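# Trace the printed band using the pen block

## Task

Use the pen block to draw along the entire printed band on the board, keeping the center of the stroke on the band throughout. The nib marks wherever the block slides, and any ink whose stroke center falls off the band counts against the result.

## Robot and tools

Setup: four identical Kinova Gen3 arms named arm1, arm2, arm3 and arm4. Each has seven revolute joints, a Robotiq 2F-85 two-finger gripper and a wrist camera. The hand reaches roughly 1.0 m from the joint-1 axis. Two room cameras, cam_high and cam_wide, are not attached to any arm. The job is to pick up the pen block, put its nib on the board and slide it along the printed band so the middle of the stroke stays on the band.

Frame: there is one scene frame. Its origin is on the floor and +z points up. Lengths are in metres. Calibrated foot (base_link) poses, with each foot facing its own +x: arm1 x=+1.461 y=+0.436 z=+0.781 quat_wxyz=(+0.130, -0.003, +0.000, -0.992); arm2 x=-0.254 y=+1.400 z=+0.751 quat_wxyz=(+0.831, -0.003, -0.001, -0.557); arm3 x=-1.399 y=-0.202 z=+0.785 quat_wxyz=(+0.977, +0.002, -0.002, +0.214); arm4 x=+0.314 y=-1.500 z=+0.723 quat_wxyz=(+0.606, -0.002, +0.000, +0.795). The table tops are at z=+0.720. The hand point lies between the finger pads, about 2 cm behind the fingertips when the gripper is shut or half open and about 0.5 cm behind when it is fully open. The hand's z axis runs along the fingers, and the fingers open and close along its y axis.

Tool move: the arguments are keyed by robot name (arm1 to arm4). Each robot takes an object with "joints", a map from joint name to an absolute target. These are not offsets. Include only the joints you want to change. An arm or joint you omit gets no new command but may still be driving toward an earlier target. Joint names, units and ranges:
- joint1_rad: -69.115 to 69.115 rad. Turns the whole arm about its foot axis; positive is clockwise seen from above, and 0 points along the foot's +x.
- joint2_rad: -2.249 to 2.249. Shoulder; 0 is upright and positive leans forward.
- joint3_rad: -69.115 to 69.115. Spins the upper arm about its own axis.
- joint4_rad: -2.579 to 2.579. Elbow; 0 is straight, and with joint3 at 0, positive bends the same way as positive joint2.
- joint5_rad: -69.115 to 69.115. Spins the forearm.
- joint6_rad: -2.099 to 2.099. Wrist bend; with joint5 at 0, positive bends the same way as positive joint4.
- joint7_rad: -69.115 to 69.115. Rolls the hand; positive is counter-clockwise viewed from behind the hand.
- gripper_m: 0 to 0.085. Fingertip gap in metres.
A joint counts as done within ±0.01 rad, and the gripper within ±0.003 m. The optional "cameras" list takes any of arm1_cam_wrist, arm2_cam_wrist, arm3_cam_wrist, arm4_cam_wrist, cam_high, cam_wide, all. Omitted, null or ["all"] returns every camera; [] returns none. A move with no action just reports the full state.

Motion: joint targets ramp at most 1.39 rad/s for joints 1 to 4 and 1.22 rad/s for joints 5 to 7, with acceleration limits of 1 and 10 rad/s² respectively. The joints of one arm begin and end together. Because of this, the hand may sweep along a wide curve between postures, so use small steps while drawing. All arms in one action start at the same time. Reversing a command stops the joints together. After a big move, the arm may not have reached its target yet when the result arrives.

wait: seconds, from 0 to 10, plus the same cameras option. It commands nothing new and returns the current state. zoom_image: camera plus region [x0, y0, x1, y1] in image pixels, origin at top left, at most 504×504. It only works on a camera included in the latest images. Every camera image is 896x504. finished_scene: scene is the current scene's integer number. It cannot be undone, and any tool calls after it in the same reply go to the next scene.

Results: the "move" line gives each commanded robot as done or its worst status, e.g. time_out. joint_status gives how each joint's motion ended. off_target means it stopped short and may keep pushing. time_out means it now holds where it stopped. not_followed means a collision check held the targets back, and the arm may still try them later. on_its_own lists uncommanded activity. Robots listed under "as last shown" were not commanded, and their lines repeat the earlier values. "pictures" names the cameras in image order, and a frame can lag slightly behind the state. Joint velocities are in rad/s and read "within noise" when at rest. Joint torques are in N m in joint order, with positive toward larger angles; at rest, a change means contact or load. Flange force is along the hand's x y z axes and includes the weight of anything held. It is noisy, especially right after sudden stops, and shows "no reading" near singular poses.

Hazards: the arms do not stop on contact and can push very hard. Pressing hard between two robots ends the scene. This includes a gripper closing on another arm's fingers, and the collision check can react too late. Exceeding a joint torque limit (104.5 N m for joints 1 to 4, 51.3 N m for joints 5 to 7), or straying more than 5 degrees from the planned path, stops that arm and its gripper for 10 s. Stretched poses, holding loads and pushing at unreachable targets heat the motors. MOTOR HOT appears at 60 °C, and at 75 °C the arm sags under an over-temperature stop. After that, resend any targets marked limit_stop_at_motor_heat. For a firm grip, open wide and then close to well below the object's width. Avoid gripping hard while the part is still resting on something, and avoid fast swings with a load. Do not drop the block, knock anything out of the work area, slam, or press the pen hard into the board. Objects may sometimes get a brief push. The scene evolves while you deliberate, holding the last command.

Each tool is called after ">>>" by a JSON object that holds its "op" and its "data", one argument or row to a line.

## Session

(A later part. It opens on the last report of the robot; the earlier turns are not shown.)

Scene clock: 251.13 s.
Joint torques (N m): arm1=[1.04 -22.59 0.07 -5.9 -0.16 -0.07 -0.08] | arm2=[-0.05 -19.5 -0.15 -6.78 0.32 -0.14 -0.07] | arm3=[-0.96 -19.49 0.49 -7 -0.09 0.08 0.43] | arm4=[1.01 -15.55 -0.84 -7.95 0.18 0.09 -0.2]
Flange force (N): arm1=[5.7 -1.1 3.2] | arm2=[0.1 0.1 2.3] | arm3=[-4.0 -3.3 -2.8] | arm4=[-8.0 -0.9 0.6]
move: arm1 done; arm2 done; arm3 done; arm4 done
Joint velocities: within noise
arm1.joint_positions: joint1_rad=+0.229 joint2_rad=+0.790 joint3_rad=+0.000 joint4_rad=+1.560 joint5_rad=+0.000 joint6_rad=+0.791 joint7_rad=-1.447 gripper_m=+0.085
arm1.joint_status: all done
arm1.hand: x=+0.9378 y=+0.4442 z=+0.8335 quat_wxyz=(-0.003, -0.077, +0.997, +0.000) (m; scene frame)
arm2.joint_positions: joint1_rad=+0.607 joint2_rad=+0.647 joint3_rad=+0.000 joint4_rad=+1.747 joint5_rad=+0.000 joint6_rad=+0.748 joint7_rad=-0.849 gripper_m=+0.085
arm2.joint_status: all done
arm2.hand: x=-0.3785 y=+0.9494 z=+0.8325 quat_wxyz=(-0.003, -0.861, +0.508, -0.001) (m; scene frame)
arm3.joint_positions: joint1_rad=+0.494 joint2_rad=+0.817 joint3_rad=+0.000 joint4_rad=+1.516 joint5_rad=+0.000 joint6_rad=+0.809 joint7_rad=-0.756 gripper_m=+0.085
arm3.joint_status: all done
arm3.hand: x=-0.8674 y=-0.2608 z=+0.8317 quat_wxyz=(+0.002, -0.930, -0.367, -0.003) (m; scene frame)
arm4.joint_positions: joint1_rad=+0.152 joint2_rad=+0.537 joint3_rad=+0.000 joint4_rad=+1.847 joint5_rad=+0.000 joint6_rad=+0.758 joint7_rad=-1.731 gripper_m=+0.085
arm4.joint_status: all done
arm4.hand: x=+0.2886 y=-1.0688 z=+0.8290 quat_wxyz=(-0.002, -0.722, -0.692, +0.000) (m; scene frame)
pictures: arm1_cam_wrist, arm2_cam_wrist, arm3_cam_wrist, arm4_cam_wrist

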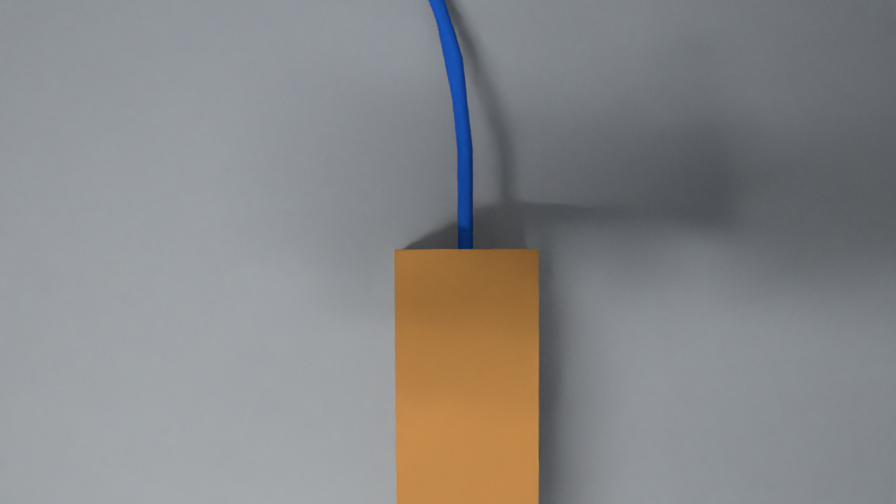

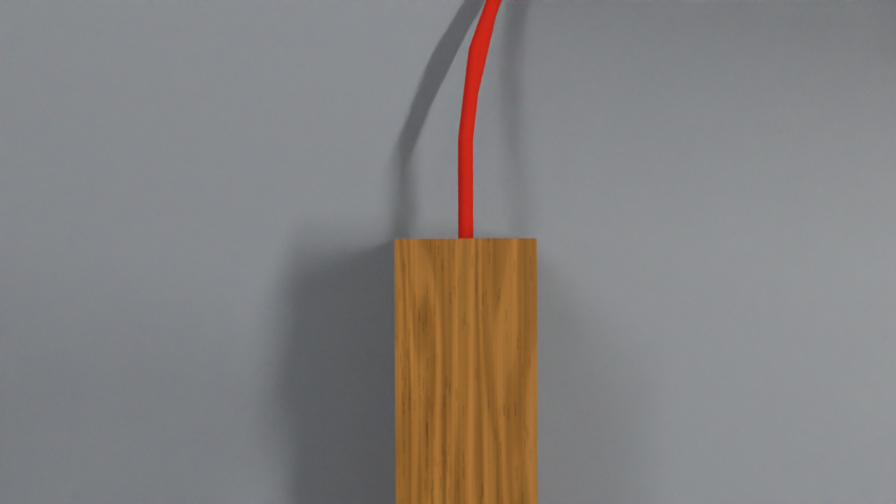

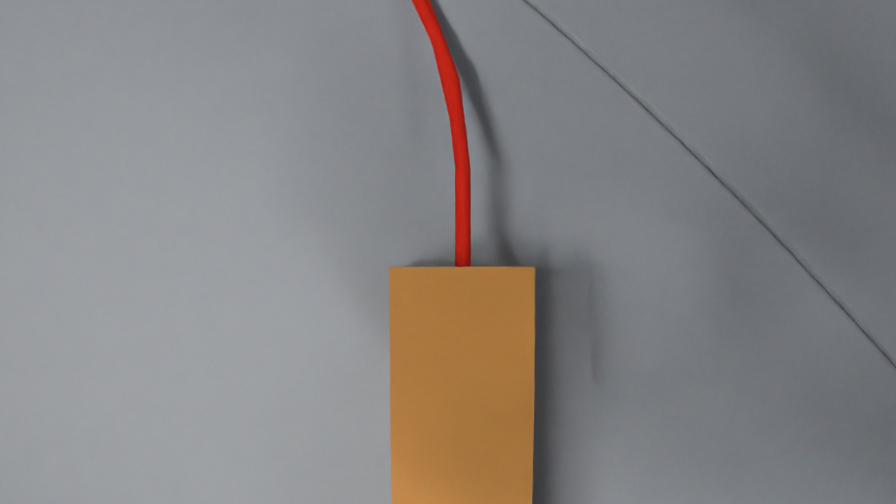

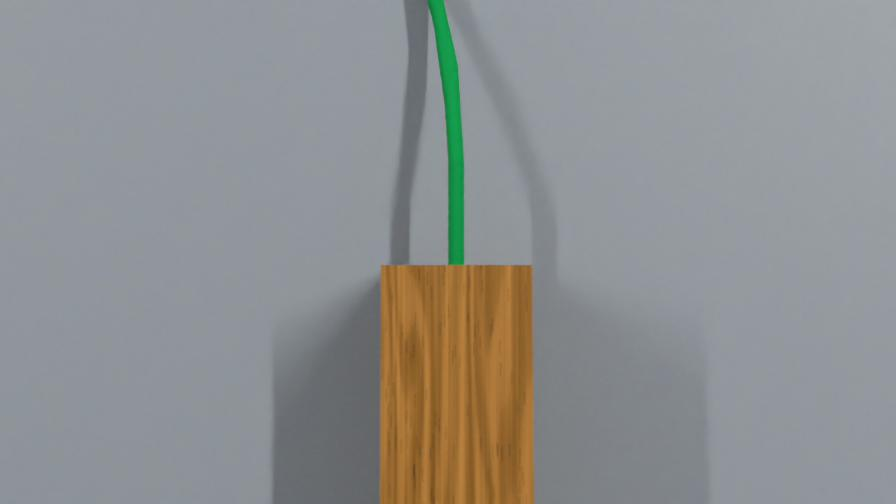

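>>> {"op": "move", "data": {
  "arm1": {"joints": {"joint1_rad": 0.2315, "joint2_rad": 0.9346, "joint4_rad": 1.5815, "joint6_rad": 0.6255}},
  "arm2": {"joints": {"joint1_rad": 0.6053, "joint2_rad": 0.8014, "joint4_rad": 1.7873, "joint6_rad": 0.5529}},
  "arm3": {"joints": {"joint1_rad": 0.4911, "joint2_rad": 0.9585, "joint4_rad": 1.5351, "joint6_rad": 0.648}},
  "arm4": {"joints": {"joint2_rad": 0.6918, "joint4_rad": 1.9048, "joint6_rad": 0.545}},
  "cameras": []
}}

>>> {"op": "move", "data": {
  "arm1": {"joints": {"gripper_m": 0.034}},
  "arm2": {"joints": {"gripper_m": 0.034}},
  "arm3": {"joints": {"gripper_m": 0.034}},
  "arm4": {"joints": {"gripper_m": 0.034}},
  "cameras": ["arm1_cam_wrist", "arm2_cam_wrist", "arm3_cam_wrist", "arm4_cam_wrist"]
}}

>>> {"op": "move", "data": {
  "arm1": {"joints": {"joint2_rad": 0.8779, "joint4_rad": 1.5792, "joint6_rad": 0.6845}},
  "arm2": {"joints": {"joint2_rad": 0.7406, "joint4_rad": 1.778, "joint6_rad": 0.623}},
  "arm3": {"joints": {"joint2_rad": 0.9028, "joint4_rad": 1.5337, "joint6_rad": 0.7051}},
  "arm4": {"joints": {"joint2_rad": 0.6291, "joint4_rad": 1.888, "joint6_rad": 0.6245}},
  "cameras": []
}}

>>> {"op": "move", "data": {
  "arm1": {"joints": {"gripper_m": 0.025}},
  "arm2": {"joints": {"gripper_m": 0.025}},
  "arm3": {"joints": {"gripper_m": 0.025}},
  "arm4": {"joints": {"gripper_m": 0.025}},
  "cameras": ["cam_high", "arm1_cam_wrist", "arm2_cam_wrist", "arm3_cam_wrist", "arm4_cam_wrist"]
}}

Scene clock: 302.70 s.
Joint torques (N m): arm1=[1 -23.37 0.17 -4.74 -0.15 -0.07 -0.08] | arm2=[-0.1 -20.42 -0.18 -5.44 0.32 -0.16 -0.14] | arm3=[-0.96 -20.14 0.57 -5.89 -0.08 0.06 0.45] | arm4=[1.05 -16.56 -0.78 -6.47 0.18 0.11 -0.22]
Flange force (N): arm1=[5.3 -1.1 4.1] | arm2=[-0.4 -0.2 2.3] | arm3=[-3.8 -2.8 -3.8] | arm4=[-8.1 -1.5 -0.8]
move: arm1 done; arm2 done; arm3 done; arm4 done
Joint velocities: within noise
arm1.joint_positions: joint1_rad=+0.231 joint2_rad=+0.935 joint3_rad=+0.000 joint4_rad=+1.581 joint5_rad=+0.000 joint6_rad=+0.626 joint7_rad=-1.447 gripper_m=+0.085
arm1.joint_status: all done
arm1.hand: x=+0.9373 y=+0.4457 z=+0.7535 quat_wxyz=(-0.003, -0.076, +0.997, +0.000) (m; scene frame)
arm2.joint_positions: joint1_rad=+0.605 joint2_rad=+0.801 joint3_rad=+0.000 joint4_rad=+1.787 joint5_rad=+0.000 joint6_rad=+0.553 joint7_rad=-0.849 gripper_m=+0.085
arm2.joint_status: all done
arm2.hand: x=-0.3778 y=+0.9486 z=+0.7525 quat_wxyz=(-0.003, -0.862, +0.507, -0.001) (m; scene frame)
arm3.joint_positions: joint1_rad=+0.491 joint2_rad=+0.958 joint3_rad=+0.000 joint4_rad=+1.535 joint5_rad=+0.000 joint6_rad=+0.648 joint7_rad=-0.756 gripper_m=+0.085
arm3.joint_status: all done
arm3.hand: x=-0.8670 y=-0.2591 z=+0.7518 quat_wxyz=(+0.002, -0.930, -0.368, -0.003) (m; scene frame)
arm4.joint_positions: joint1_rad=+0.152 joint2_rad=+0.692 joint3_rad=+0.000 joint4_rad=+1.905 joint5_rad=+0.000 joint6_rad=+0.545 joint7_rad=-1.731 gripper_m=+0.085
arm4.joint_status: all done
arm4.hand: x=+0.2888 y=-1.0690 z=+0.7510 quat_wxyz=(-0.002, -0.722, -0.692, +0.000) (m; scene frame)
pictures: none
No camera images: "cameras" was empty.

Scene clock: 303.60 s.
Joint torques (N m): arm1=[1.05 -22.08 0.18 -4.32 -0.1 -0.1 -0.08] | arm2=[-0.03 -18.7 -0.09 -4.89 0.35 -0.24 -0.11] | arm3=[-1 -18.4 0.44 -5.19 -0.11 0.14 0.47] | arm4=[0.91 -15.17 -0.93 -6.1 0.17 0 -0.21]
Flange force (N): arm1=[5.3 -1.2 1.6] | arm2=[-0.3 -0.4 -1.6] | arm3=[-3.7 -2.7 -6.9] | arm4=[-8.4 -1.1 -4.2]
move: arm1 done; arm2 done; arm3 done; arm4 done
Joint velocities: within noise
arm1.joint_positions: joint1_rad=+0.231 joint2_rad=+0.935 joint3_rad=+0.000 joint4_rad=+1.581 joint5_rad=+0.000 joint6_rad=+0.625 joint7_rad=-1.447 gripper_m=+0.035
arm1.joint_status: all done
arm1.hand: x=+0.9373 y=+0.4457 z=+0.7535 quat_wxyz=(-0.003, -0.076, +0.997, +0.000) (m; scene frame)
arm2.joint_positions: joint1_rad=+0.605 joint2_rad=+0.801 joint3_rad=+0.000 joint4_rad=+1.787 joint5_rad=+0.000 joint6_rad=+0.553 joint7_rad=-0.849 gripper_m=+0.035
arm2.joint_status: all done
arm2.hand: x=-0.3778 y=+0.9486 z=+0.7525 quat_wxyz=(-0.003, -0.862, +0.507, -0.001) (m; scene frame)
arm3.joint_positions: joint1_rad=+0.491 joint2_rad=+0.958 joint3_rad=+0.000 joint4_rad=+1.535 joint5_rad=+0.000 joint6_rad=+0.648 joint7_rad=-0.756 gripper_m=+0.035
arm3.joint_status: all done
arm3.hand: x=-0.8670 y=-0.2591 z=+0.7518 quat_wxyz=(+0.002, -0.930, -0.368, -0.003) (m; scene frame)
arm4.joint_positions: joint1_rad=+0.152 joint2_rad=+0.692 joint3_rad=+0.000 joint4_rad=+1.905 joint5_rad=+0.000 joint6_rad=+0.545 joint7_rad=-1.731 gripper_m=+0.035
arm4.joint_status: all done
arm4.hand: x=+0.2888 y=-1.0690 z=+0.7510 quat_wxyz=(-0.002, -0.722, -0.692, +0.000) (m; scene frame)
pictures: arm1_cam_wrist, arm2_cam_wrist, arm3_cam_wrist, arm4_cam_wrist

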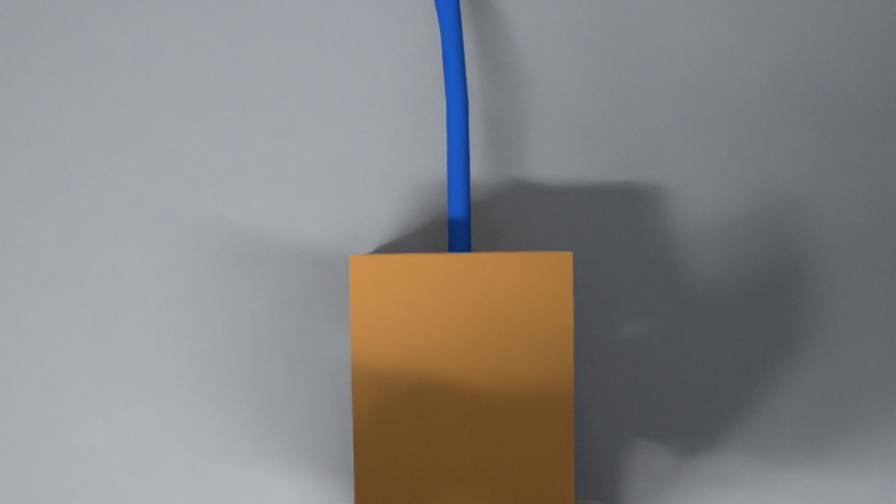

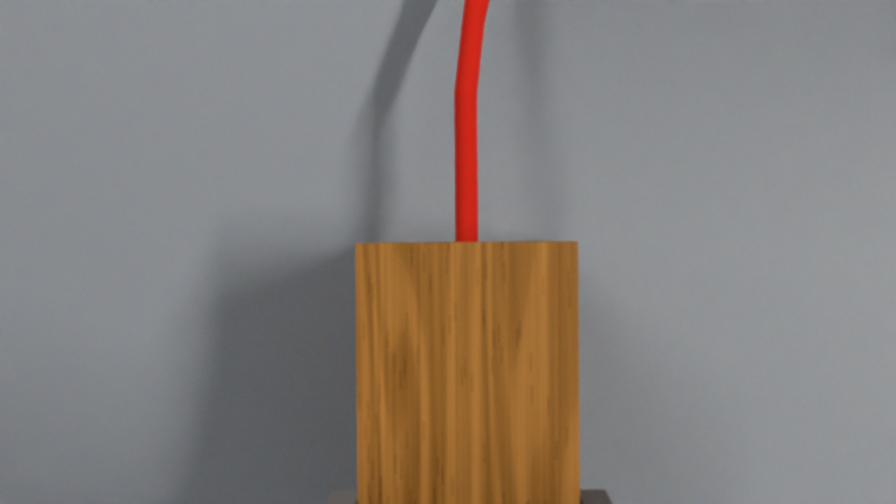

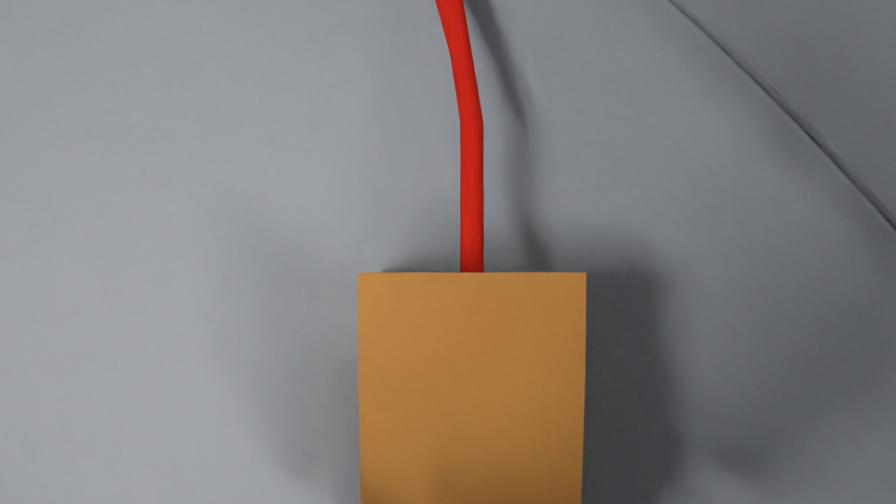

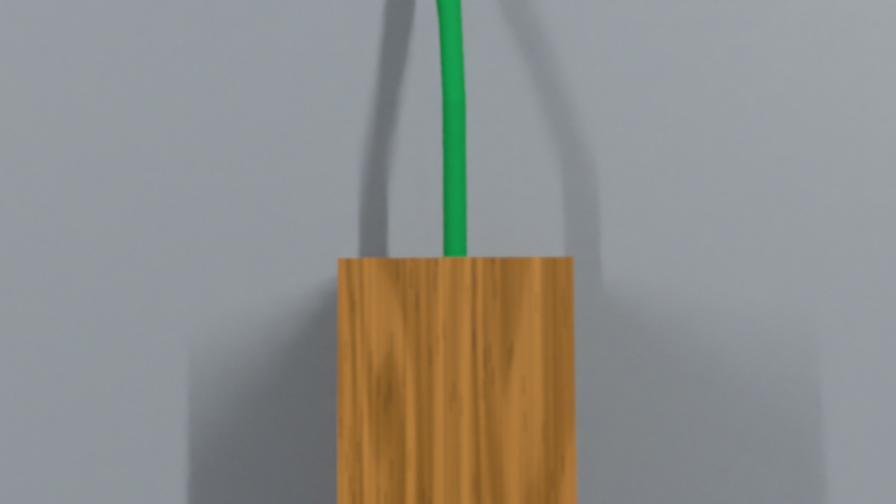

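Scene clock: 304.50 s.
Joint torques (N m): arm1=[1.08 -23.62 0.13 -5.35 -0.15 -0.11 -0.08] | arm2=[-0.08 -20.55 -0.15 -6.05 0.35 -0.11 -0.14] | arm3=[-0.92 -20.44 0.57 -6.52 -0.08 0.05 0.42] | arm4=[1.03 -16.45 -0.83 -7.22 0.2 0.1 -0.2]
Flange force (N): arm1=[5.7 -1.2 4.7] | arm2=[-0.1 0.1 3.4] | arm3=[-3.8 -3.0 -2.5] | arm4=[-8.2 -1.3 0.4]
move: arm1 done; arm2 done; arm3 done; arm4 done
Joint velocities: within noise
arm1.joint_positions: joint1_rad=+0.231 joint2_rad=+0.878 joint3_rad=+0.000 joint4_rad=+1.579 joint5_rad=+0.000 joint6_rad=+0.685 joint7_rad=-1.447 gripper_m=+0.034
arm1.joint_status: all done
arm1.hand: x=+0.9376 y=+0.4457 z=+0.7836 quat_wxyz=(-0.003, -0.076, +0.997, +0.000) (m; scene frame)
arm2.joint_positions: joint1_rad=+0.605 joint2_rad=+0.741 joint3_rad=+0.000 joint4_rad=+1.778 joint5_rad=+0.000 joint6_rad=+0.623 joint7_rad=-0.849 gripper_m=+0.034
arm2.joint_status: all done
arm2.hand: x=-0.3778 y=+0.9488 z=+0.7826 quat_wxyz=(-0.003, -0.862, +0.507, -0.001) (m; scene frame)
arm3.joint_positions: joint1_rad=+0.491 joint2_rad=+0.903 joint3_rad=+0.000 joint4_rad=+1.534 joint5_rad=+0.000 joint6_rad=+0.705 joint7_rad=-0.756 gripper_m=+0.034
arm3.joint_status: all done
arm3.hand: x=-0.8671 y=-0.2592 z=+0.7818 quat_wxyz=(+0.002, -0.930, -0.368, -0.003) (m; scene frame)
arm4.joint_positions: joint1_rad=+0.152 joint2_rad=+0.629 joint3_rad=+0.000 joint4_rad=+1.888 joint5_rad=+0.000 joint6_rad=+0.625 joint7_rad=-1.731 gripper_m=+0.034
arm4.joint_status: all done
arm4.hand: x=+0.2887 y=-1.0689 z=+0.7810 quat_wxyz=(-0.002, -0.722, -0.692, +0.000) (m; scene frame)
pictures: none
No camera images: "cameras" was empty.

Scene clock: 305.03 s.
Joint torques (N m): arm1=[1 -23.63 0.14 -5.31 -0.14 -0.1 -0.07] | arm2=[-0.13 -20.48 -0.14 -6.12 0.32 -0.2 -0.12] | arm3=[-0.98 -20.45 0.52 -6.48 -0.08 0.06 0.46] | arm4=[1.06 -16.46 -0.82 -7.18 0.18 0.09 -0.22]
Flange force (N): arm1=[5.8 -1.0 4.8] | arm2=[-0.2 0.1 3.1] | arm3=[-3.8 -2.9 -2.4] | arm4=[-8.1 -1.3 0.4]
move: arm1 off_target; arm2 off_target; arm3 off_target; arm4 off_target
Joint velocities: within noise
arm1.joint_positions: joint1_rad=+0.231 joint2_rad=+0.878 joint3_rad=+0.000 joint4_rad=+1.579 joint5_rad=+0.000 joint6_rad=+0.685 joint7_rad=-1.447 gripper_m=+0.034
arm1.joint_status: gripper_m off_target (ended at +0.034, target +0.025)
arm1.hand: x=+0.9376 y=+0.4457 z=+0.7836 quat_wxyz=(-0.003, -0.076, +0.997, +0.000) (m; scene frame)
arm2.joint_positions: joint1_rad=+0.605 joint2_rad=+0.741 joint3_rad=+0.000 joint4_rad=+1.778 joint5_rad=+0.000 joint6_rad=+0.623 joint7_rad=-0.849 gripper_m=+0.034
arm2.joint_status: gripper_m off_target (ended at +0.034, target +0.025)
arm2.hand: x=-0.3778 y=+0.9488 z=+0.7826 quat_wxyz=(-0.003, -0.862, +0.507, -0.001) (m; scene frame)
arm3.joint_positions: joint1_rad=+0.491 joint2_rad=+0.903 joint3_rad=+0.000 joint4_rad=+1.534 joint5_rad=+0.000 joint6_rad=+0.705 joint7_rad=-0.756 gripper_m=+0.034
arm3.joint_status: gripper_m off_target (ended at +0.034, target +0.025)
arm3.hand: x=-0.8671 y=-0.2592 z=+0.7818 quat_wxyz=(+0.002, -0.930, -0.368, -0.003) (m; scene frame)
arm4.joint_positions: joint1_rad=+0.152 joint2_rad=+0.629 joint3_rad=+0.000 joint4_rad=+1.888 joint5_rad=+0.000 joint6_rad=+0.625 joint7_rad=-1.731 gripper_m=+0.034
arm4.joint_status: gripper_m off_target (ended at +0.034, target +0.025)
arm4.hand: x=+0.2887 y=-1.0689 z=+0.7810 quat_wxyz=(-0.002, -0.722, -0.692, +0.000) (m; scene frame)
pictures: arm1_cam_wrist, arm2_cam_wrist, arm3_cam_wrist, arm4_cam_wrist, cam_high

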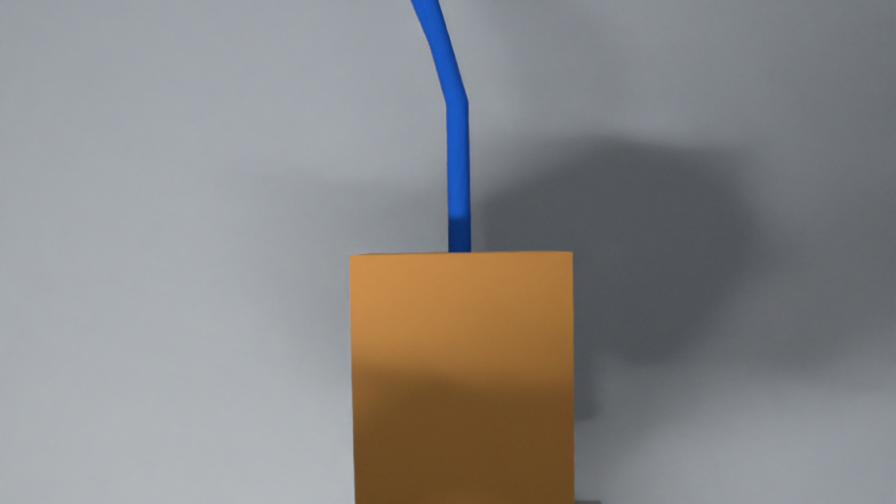

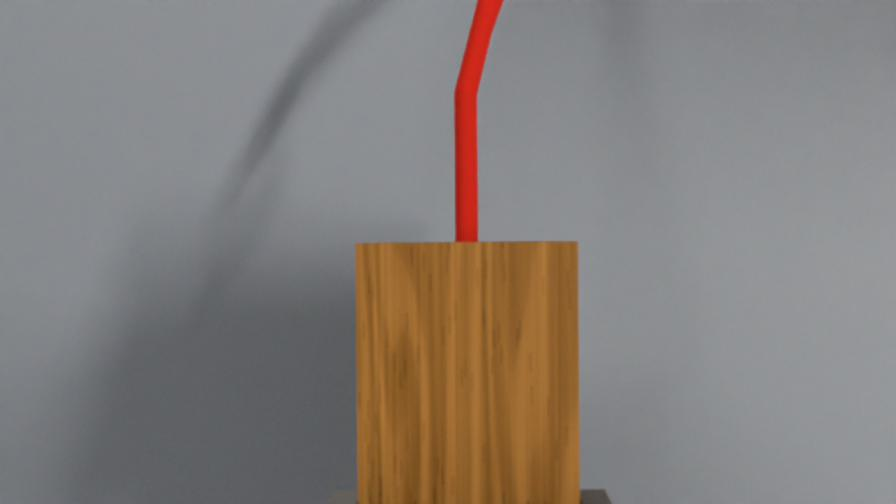

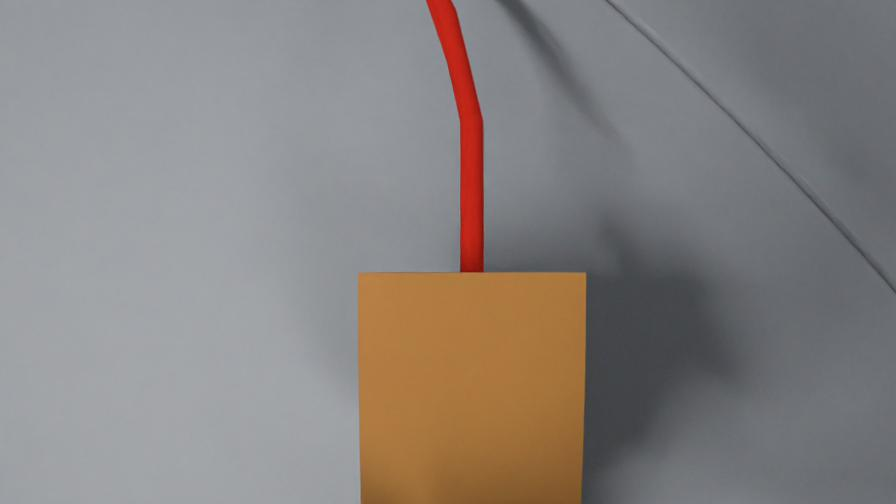

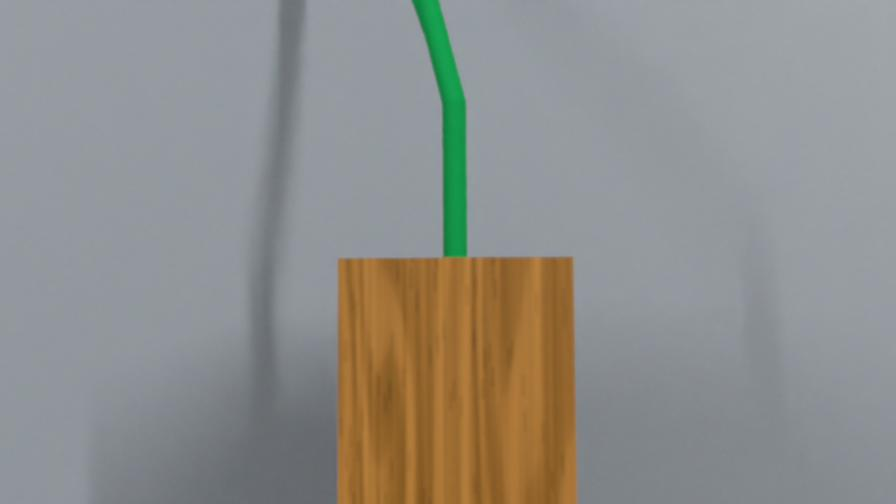

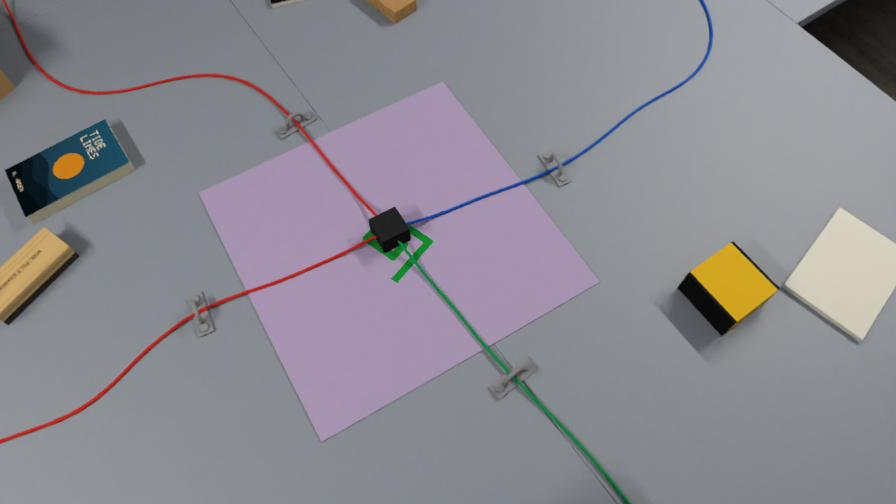

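>>> {"op": "move", "data": {
  "arm1": {"joints": {"joint1_rad": -0.1029, "joint2_rad": 0.6329, "joint4_rad": 2.067, "joint6_rad": 0.3613, "joint7_rad": -1.5708}},
  "arm2": {"joints": {"joint1_rad": 0.1805, "joint2_rad": 0.4796, "joint4_rad": 2.259, "joint6_rad": 0.3233, "joint7_rad": -1.5708}},
  "arm3": {"joints": {"joint1_rad": 0.1714, "joint2_rad": 0.6831, "joint4_rad": 1.944, "joint6_rad": 0.4348, "joint7_rad": -1.5708}},
  "arm4": {"joints": {"joint1_rad": 0.0065, "joint2_rad": 0.4781, "joint4_rad": 2.048, "joint6_rad": 0.5355, "joint7_rad": -1.5708}},
  "cameras": ["cam_high", "arm1_cam_wrist", "arm2_cam_wrist", "arm3_cam_wrist", "arm4_cam_wrist"]
}}

>>> {"op": "zoom_image", "data": {
  "camera": "cam_high",
  "region": [358, 215, 418, 265]
}}

>>> {"op": "zoom_image", "data": {
  "camera": "cam_high",
  "region": [385, 220, 445, 285]
}}

Scene clock: 459.90 s.
Joint torques (N m): arm1=[1.03 -18.39 0.07 -3.69 -0.16 -0.34 -0.11] | arm2=[-0.1 -14.48 -0.14 -4.59 0.38 -0.42 -0.11] | arm3=[-0.88 -16.24 0.53 -5.38 -0.06 -0.23 0.42] | arm4=[1.07 -14.14 -0.86 -7.34 0.16 -0.15 -0.2]
Flange force (N): arm1=[4.0 -2.7 6.3] | arm2=[-0.6 0.2 4.1] | arm3=[-3.6 1.3 -2.9] | arm4=[-7.2 -3.3 0.5]
move: arm1 done; arm2 done; arm3 done; arm4 done
Joint velocities: within noise
arm1.joint_positions: joint1_rad=-0.103 joint2_rad=+0.633 joint3_rad=+0.000 joint4_rad=+2.067 joint5_rad=+0.000 joint6_rad=+0.361 joint7_rad=-1.571 gripper_m=+0.034
arm1.joint_status: all done
arm1.hand: x=+1.0702 y=+0.3141 z=+0.8137 quat_wxyz=(-0.043, -0.180, +0.983, -0.007) (m; scene frame)
arm2.joint_positions: joint1_rad=+0.181 joint2_rad=+0.480 joint3_rad=+0.000 joint4_rad=+2.259 joint5_rad=+0.000 joint6_rad=+0.323 joint7_rad=-1.571 gripper_m=+0.034
arm2.joint_status: all done
arm2.hand: x=-0.2067 y=+1.0603 z=+0.8114 quat_wxyz=(-0.028, -0.776, +0.629, -0.033) (m; scene frame)
arm3.joint_positions: joint1_rad=+0.171 joint2_rad=+0.683 joint3_rad=+0.000 joint4_rad=+1.944 joint5_rad=+0.000 joint6_rad=+0.435 joint7_rad=-1.571 gripper_m=+0.034
arm3.joint_status: all done
arm3.hand: x=-0.9622 y=-0.1122 z=+0.8146 quat_wxyz=(+0.007, -0.991, -0.129, -0.042) (m; scene frame)
arm4.joint_positions: joint1_rad=+0.006 joint2_rad=+0.478 joint3_rad=+0.000 joint4_rad=+2.048 joint5_rad=+0.000 joint6_rad=+0.536 joint7_rad=-1.571 gripper_m=+0.034
arm4.joint_status: all done
arm4.hand: x=+0.2345 y=-1.1074 z=+0.8137 quat_wxyz=(+0.030, -0.608, -0.793, -0.024) (m; scene frame)
pictures: arm1_cam_wrist, arm2_cam_wrist, arm3_cam_wrist, arm4_cam_wrist, cam_high

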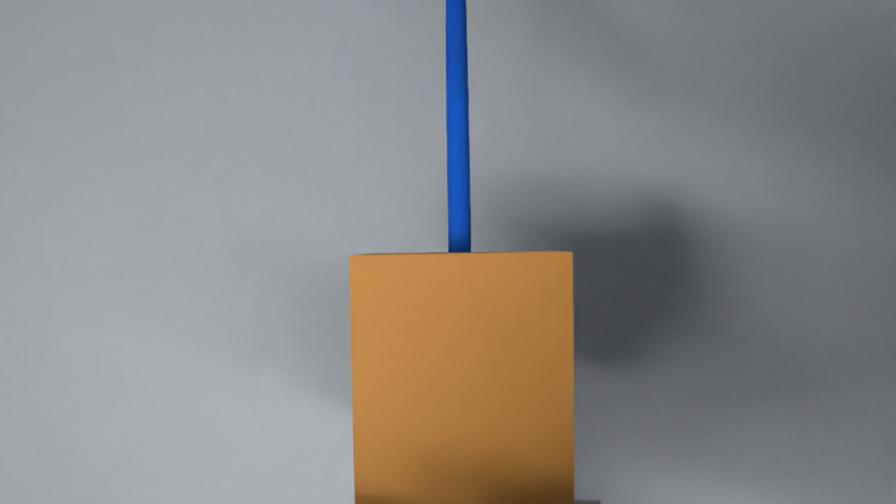

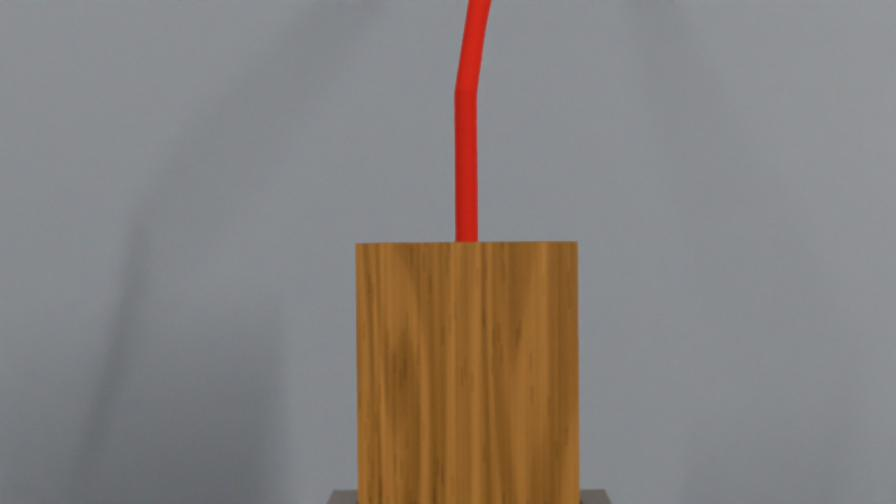

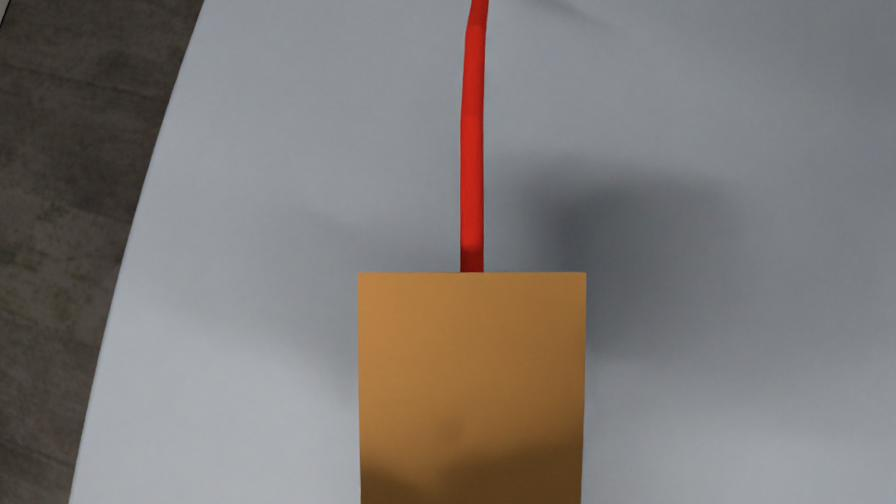

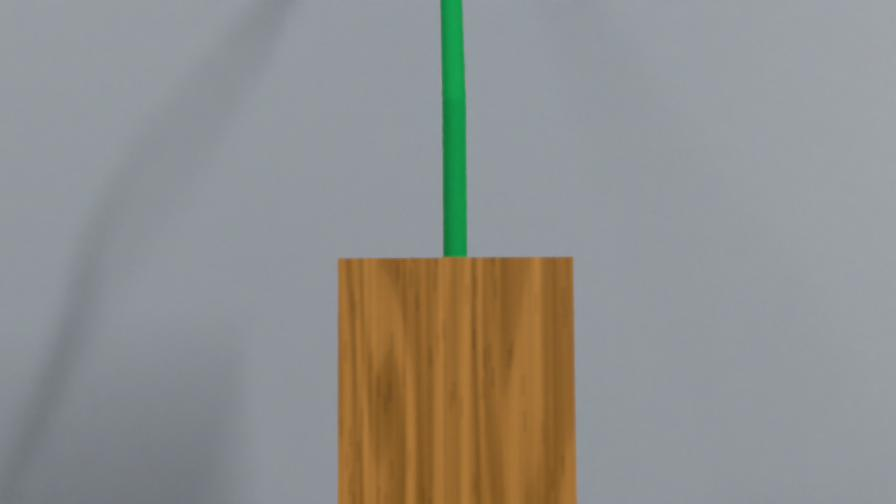

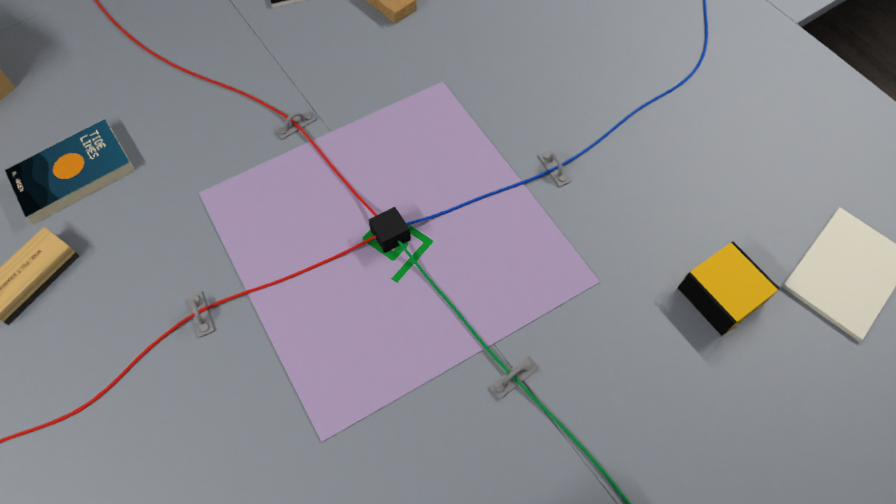

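Scaled by 8.400 from the camera's 896x504 image, which has a finer 1280x720 frame.

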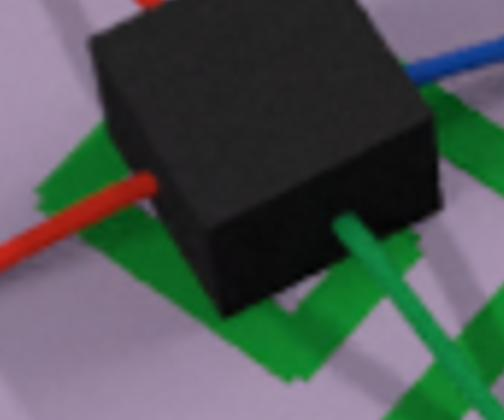

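Scaled by 7.754 from the camera's 896x504 image, which has a finer 1280x720 frame.

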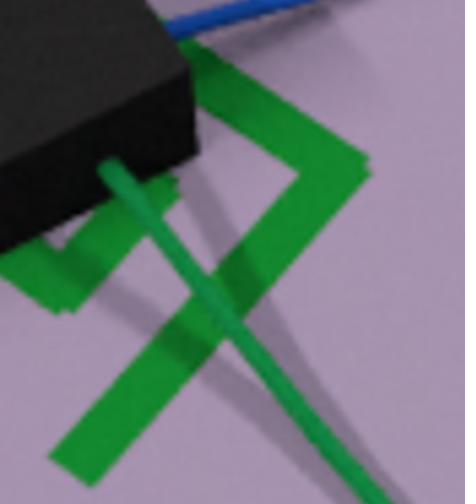

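>>> {"op": "move", "data": {
  "arm1": {"joints": {"joint4_rad": 2.097}},
  "arm2": {"joints": {"joint4_rad": 2.289}},
  "arm3": {"joints": {"joint4_rad": 1.974}},
  "arm4": {"joints": {"joint4_rad": 2.078}},
  "cameras": ["cam_high", "arm1_cam_wrist", "arm2_cam_wrist", "arm3_cam_wrist", "arm4_cam_wrist", "cam_wide"]
}}

>>> {"op": "zoom_image", "data": {
  "camera": "cam_wide",
  "region": [310, 190, 600, 350]
}}

Scene clock: 579.77 s.
Joint torques (N m): arm1=[1.03 -18.05 0.04 -3.33 -0.13 -0.26 -0.05] | arm2=[-0.12 -14.18 -0.19 -4.07 0.32 -0.38 -0.13] | arm3=[-0.89 -15.92 0.56 -4.99 -0.05 -0.13 0.45] | arm4=[1.02 -13.86 -0.9 -7.1 0.19 -0.03 -0.22]
Flange force (N): arm1=[4.1 -2.8 6.3] | arm2=[0.2 0.4 4.0] | arm3=[-3.4 1.3 -2.9] | arm4=[-7.4 -3.0 0.9]
move: arm1 done; arm2 done; arm3 done; arm4 done
Joint velocities: within noise
arm1.joint_positions: joint1_rad=-0.103 joint2_rad=+0.633 joint3_rad=+0.000 joint4_rad=+2.097 joint5_rad=+0.000 joint6_rad=+0.361 joint7_rad=-1.571 gripper_m=+0.034
arm1.joint_status: all done
arm1.hand: x=+1.0869 y=+0.3204 z=+0.8091 quat_wxyz=(-0.028, -0.180, +0.983, -0.004) (m; scene frame)
arm2.joint_positions: joint1_rad=+0.180 joint2_rad=+0.480 joint3_rad=+0.000 joint4_rad=+2.289 joint5_rad=+0.000 joint6_rad=+0.323 joint7_rad=-1.571 gripper_m=+0.034
arm2.joint_status: all done
arm2.hand: x=-0.2105 y=+1.0779 z=+0.8071 quat_wxyz=(-0.019, -0.777, +0.629, -0.021) (m; scene frame)
arm3.joint_positions: joint1_rad=+0.171 joint2_rad=+0.683 joint3_rad=+0.000 joint4_rad=+1.974 joint5_rad=+0.000 joint6_rad=+0.435 joint7_rad=-1.571 gripper_m=+0.034
arm3.joint_status: all done
arm3.hand: x=-0.9792 y=-0.1167 z=+0.8094 quat_wxyz=(+0.005, -0.991, -0.129, -0.027) (m; scene frame)
arm4.joint_positions: joint1_rad=+0.006 joint2_rad=+0.478 joint3_rad=+0.000 joint4_rad=+2.078 joint5_rad=+0.000 joint6_rad=+0.536 joint7_rad=-1.571 gripper_m=+0.034
arm4.joint_status: all done
arm4.hand: x=+0.2389 y=-1.1239 z=+0.8078 quat_wxyz=(+0.018, -0.608, -0.793, -0.015) (m; scene frame)
pictures: arm1_cam_wrist, arm2_cam_wrist, arm3_cam_wrist, arm4_cam_wrist, cam_high, cam_wide

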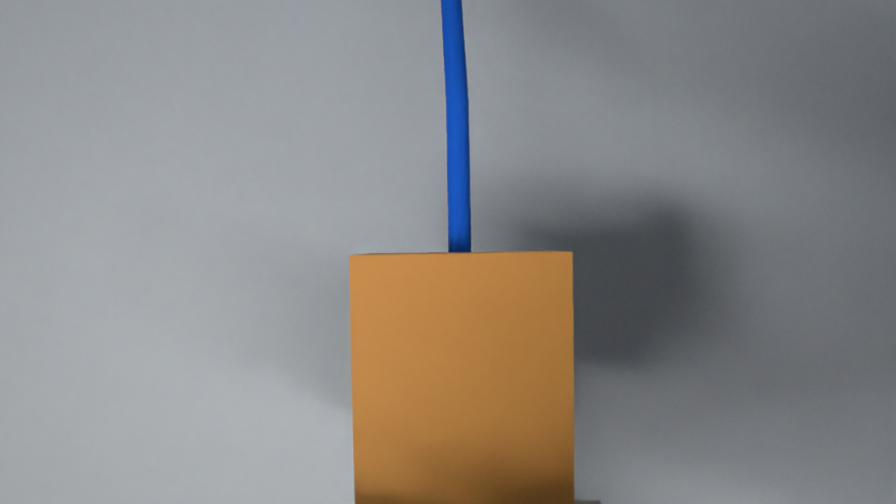

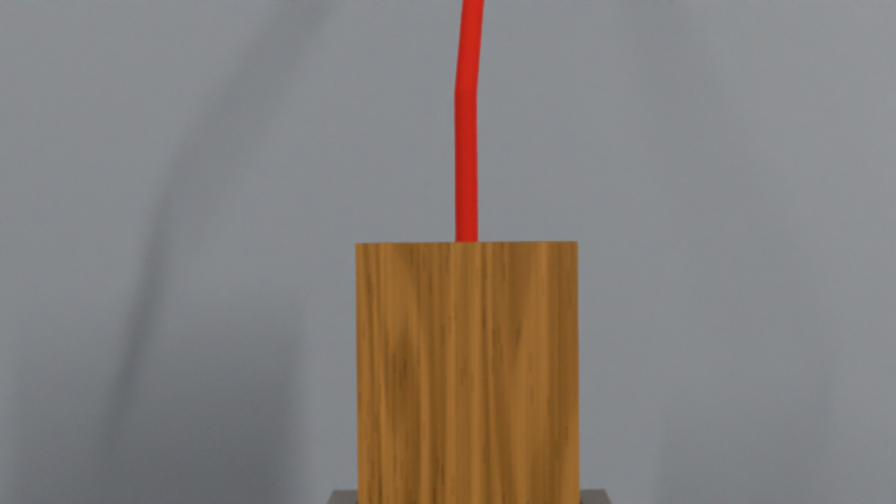

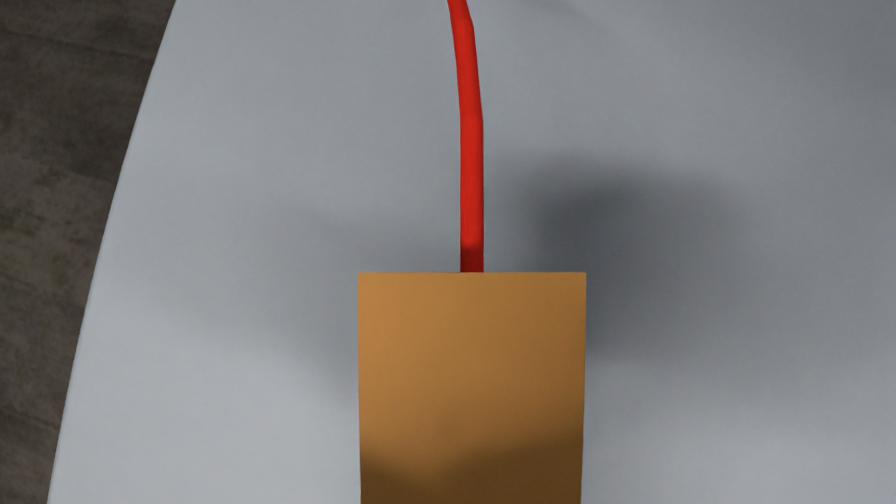

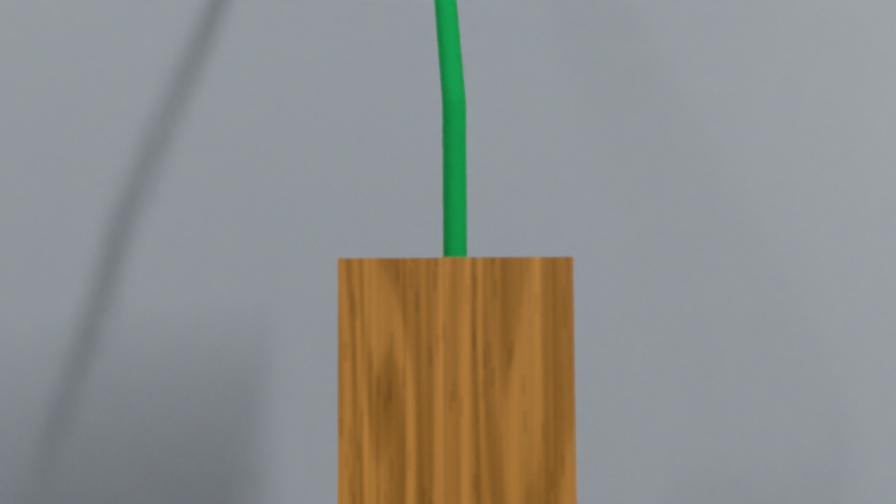

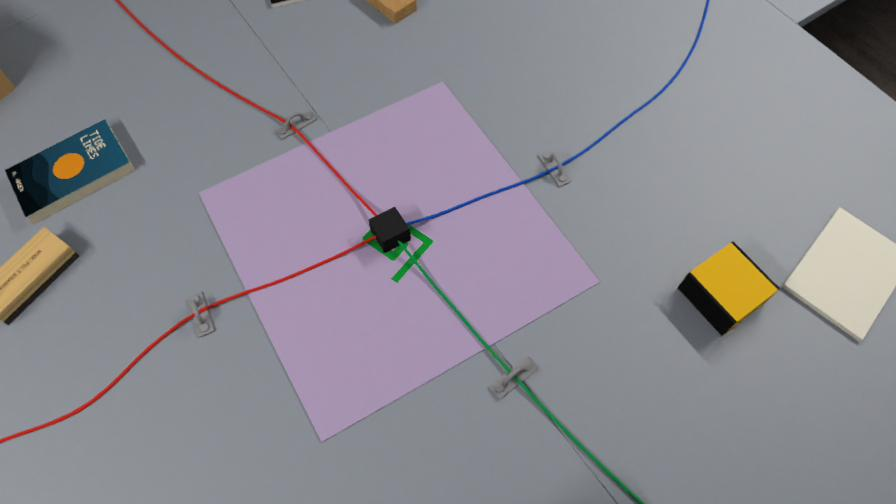

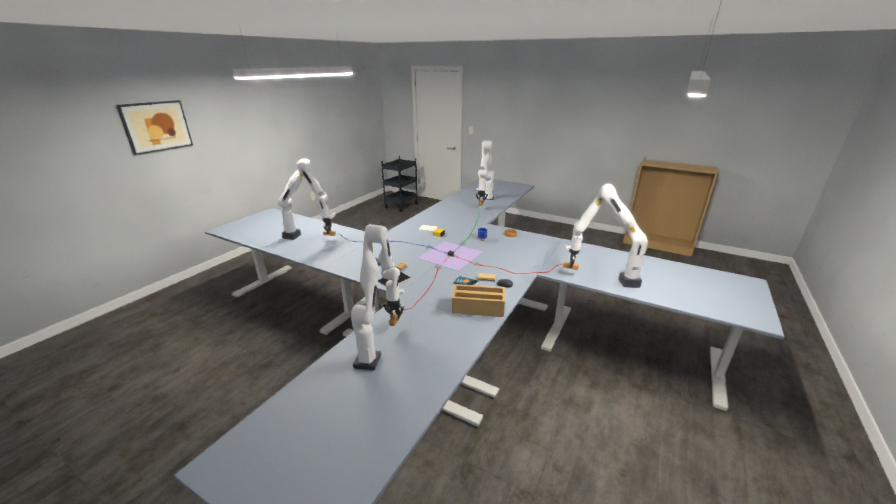

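Scaled by 1.738 from the camera's 896x504 image, which has a finer 1280x720 frame.

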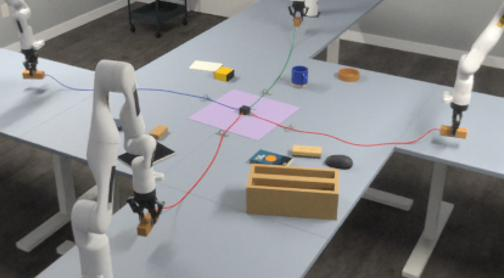

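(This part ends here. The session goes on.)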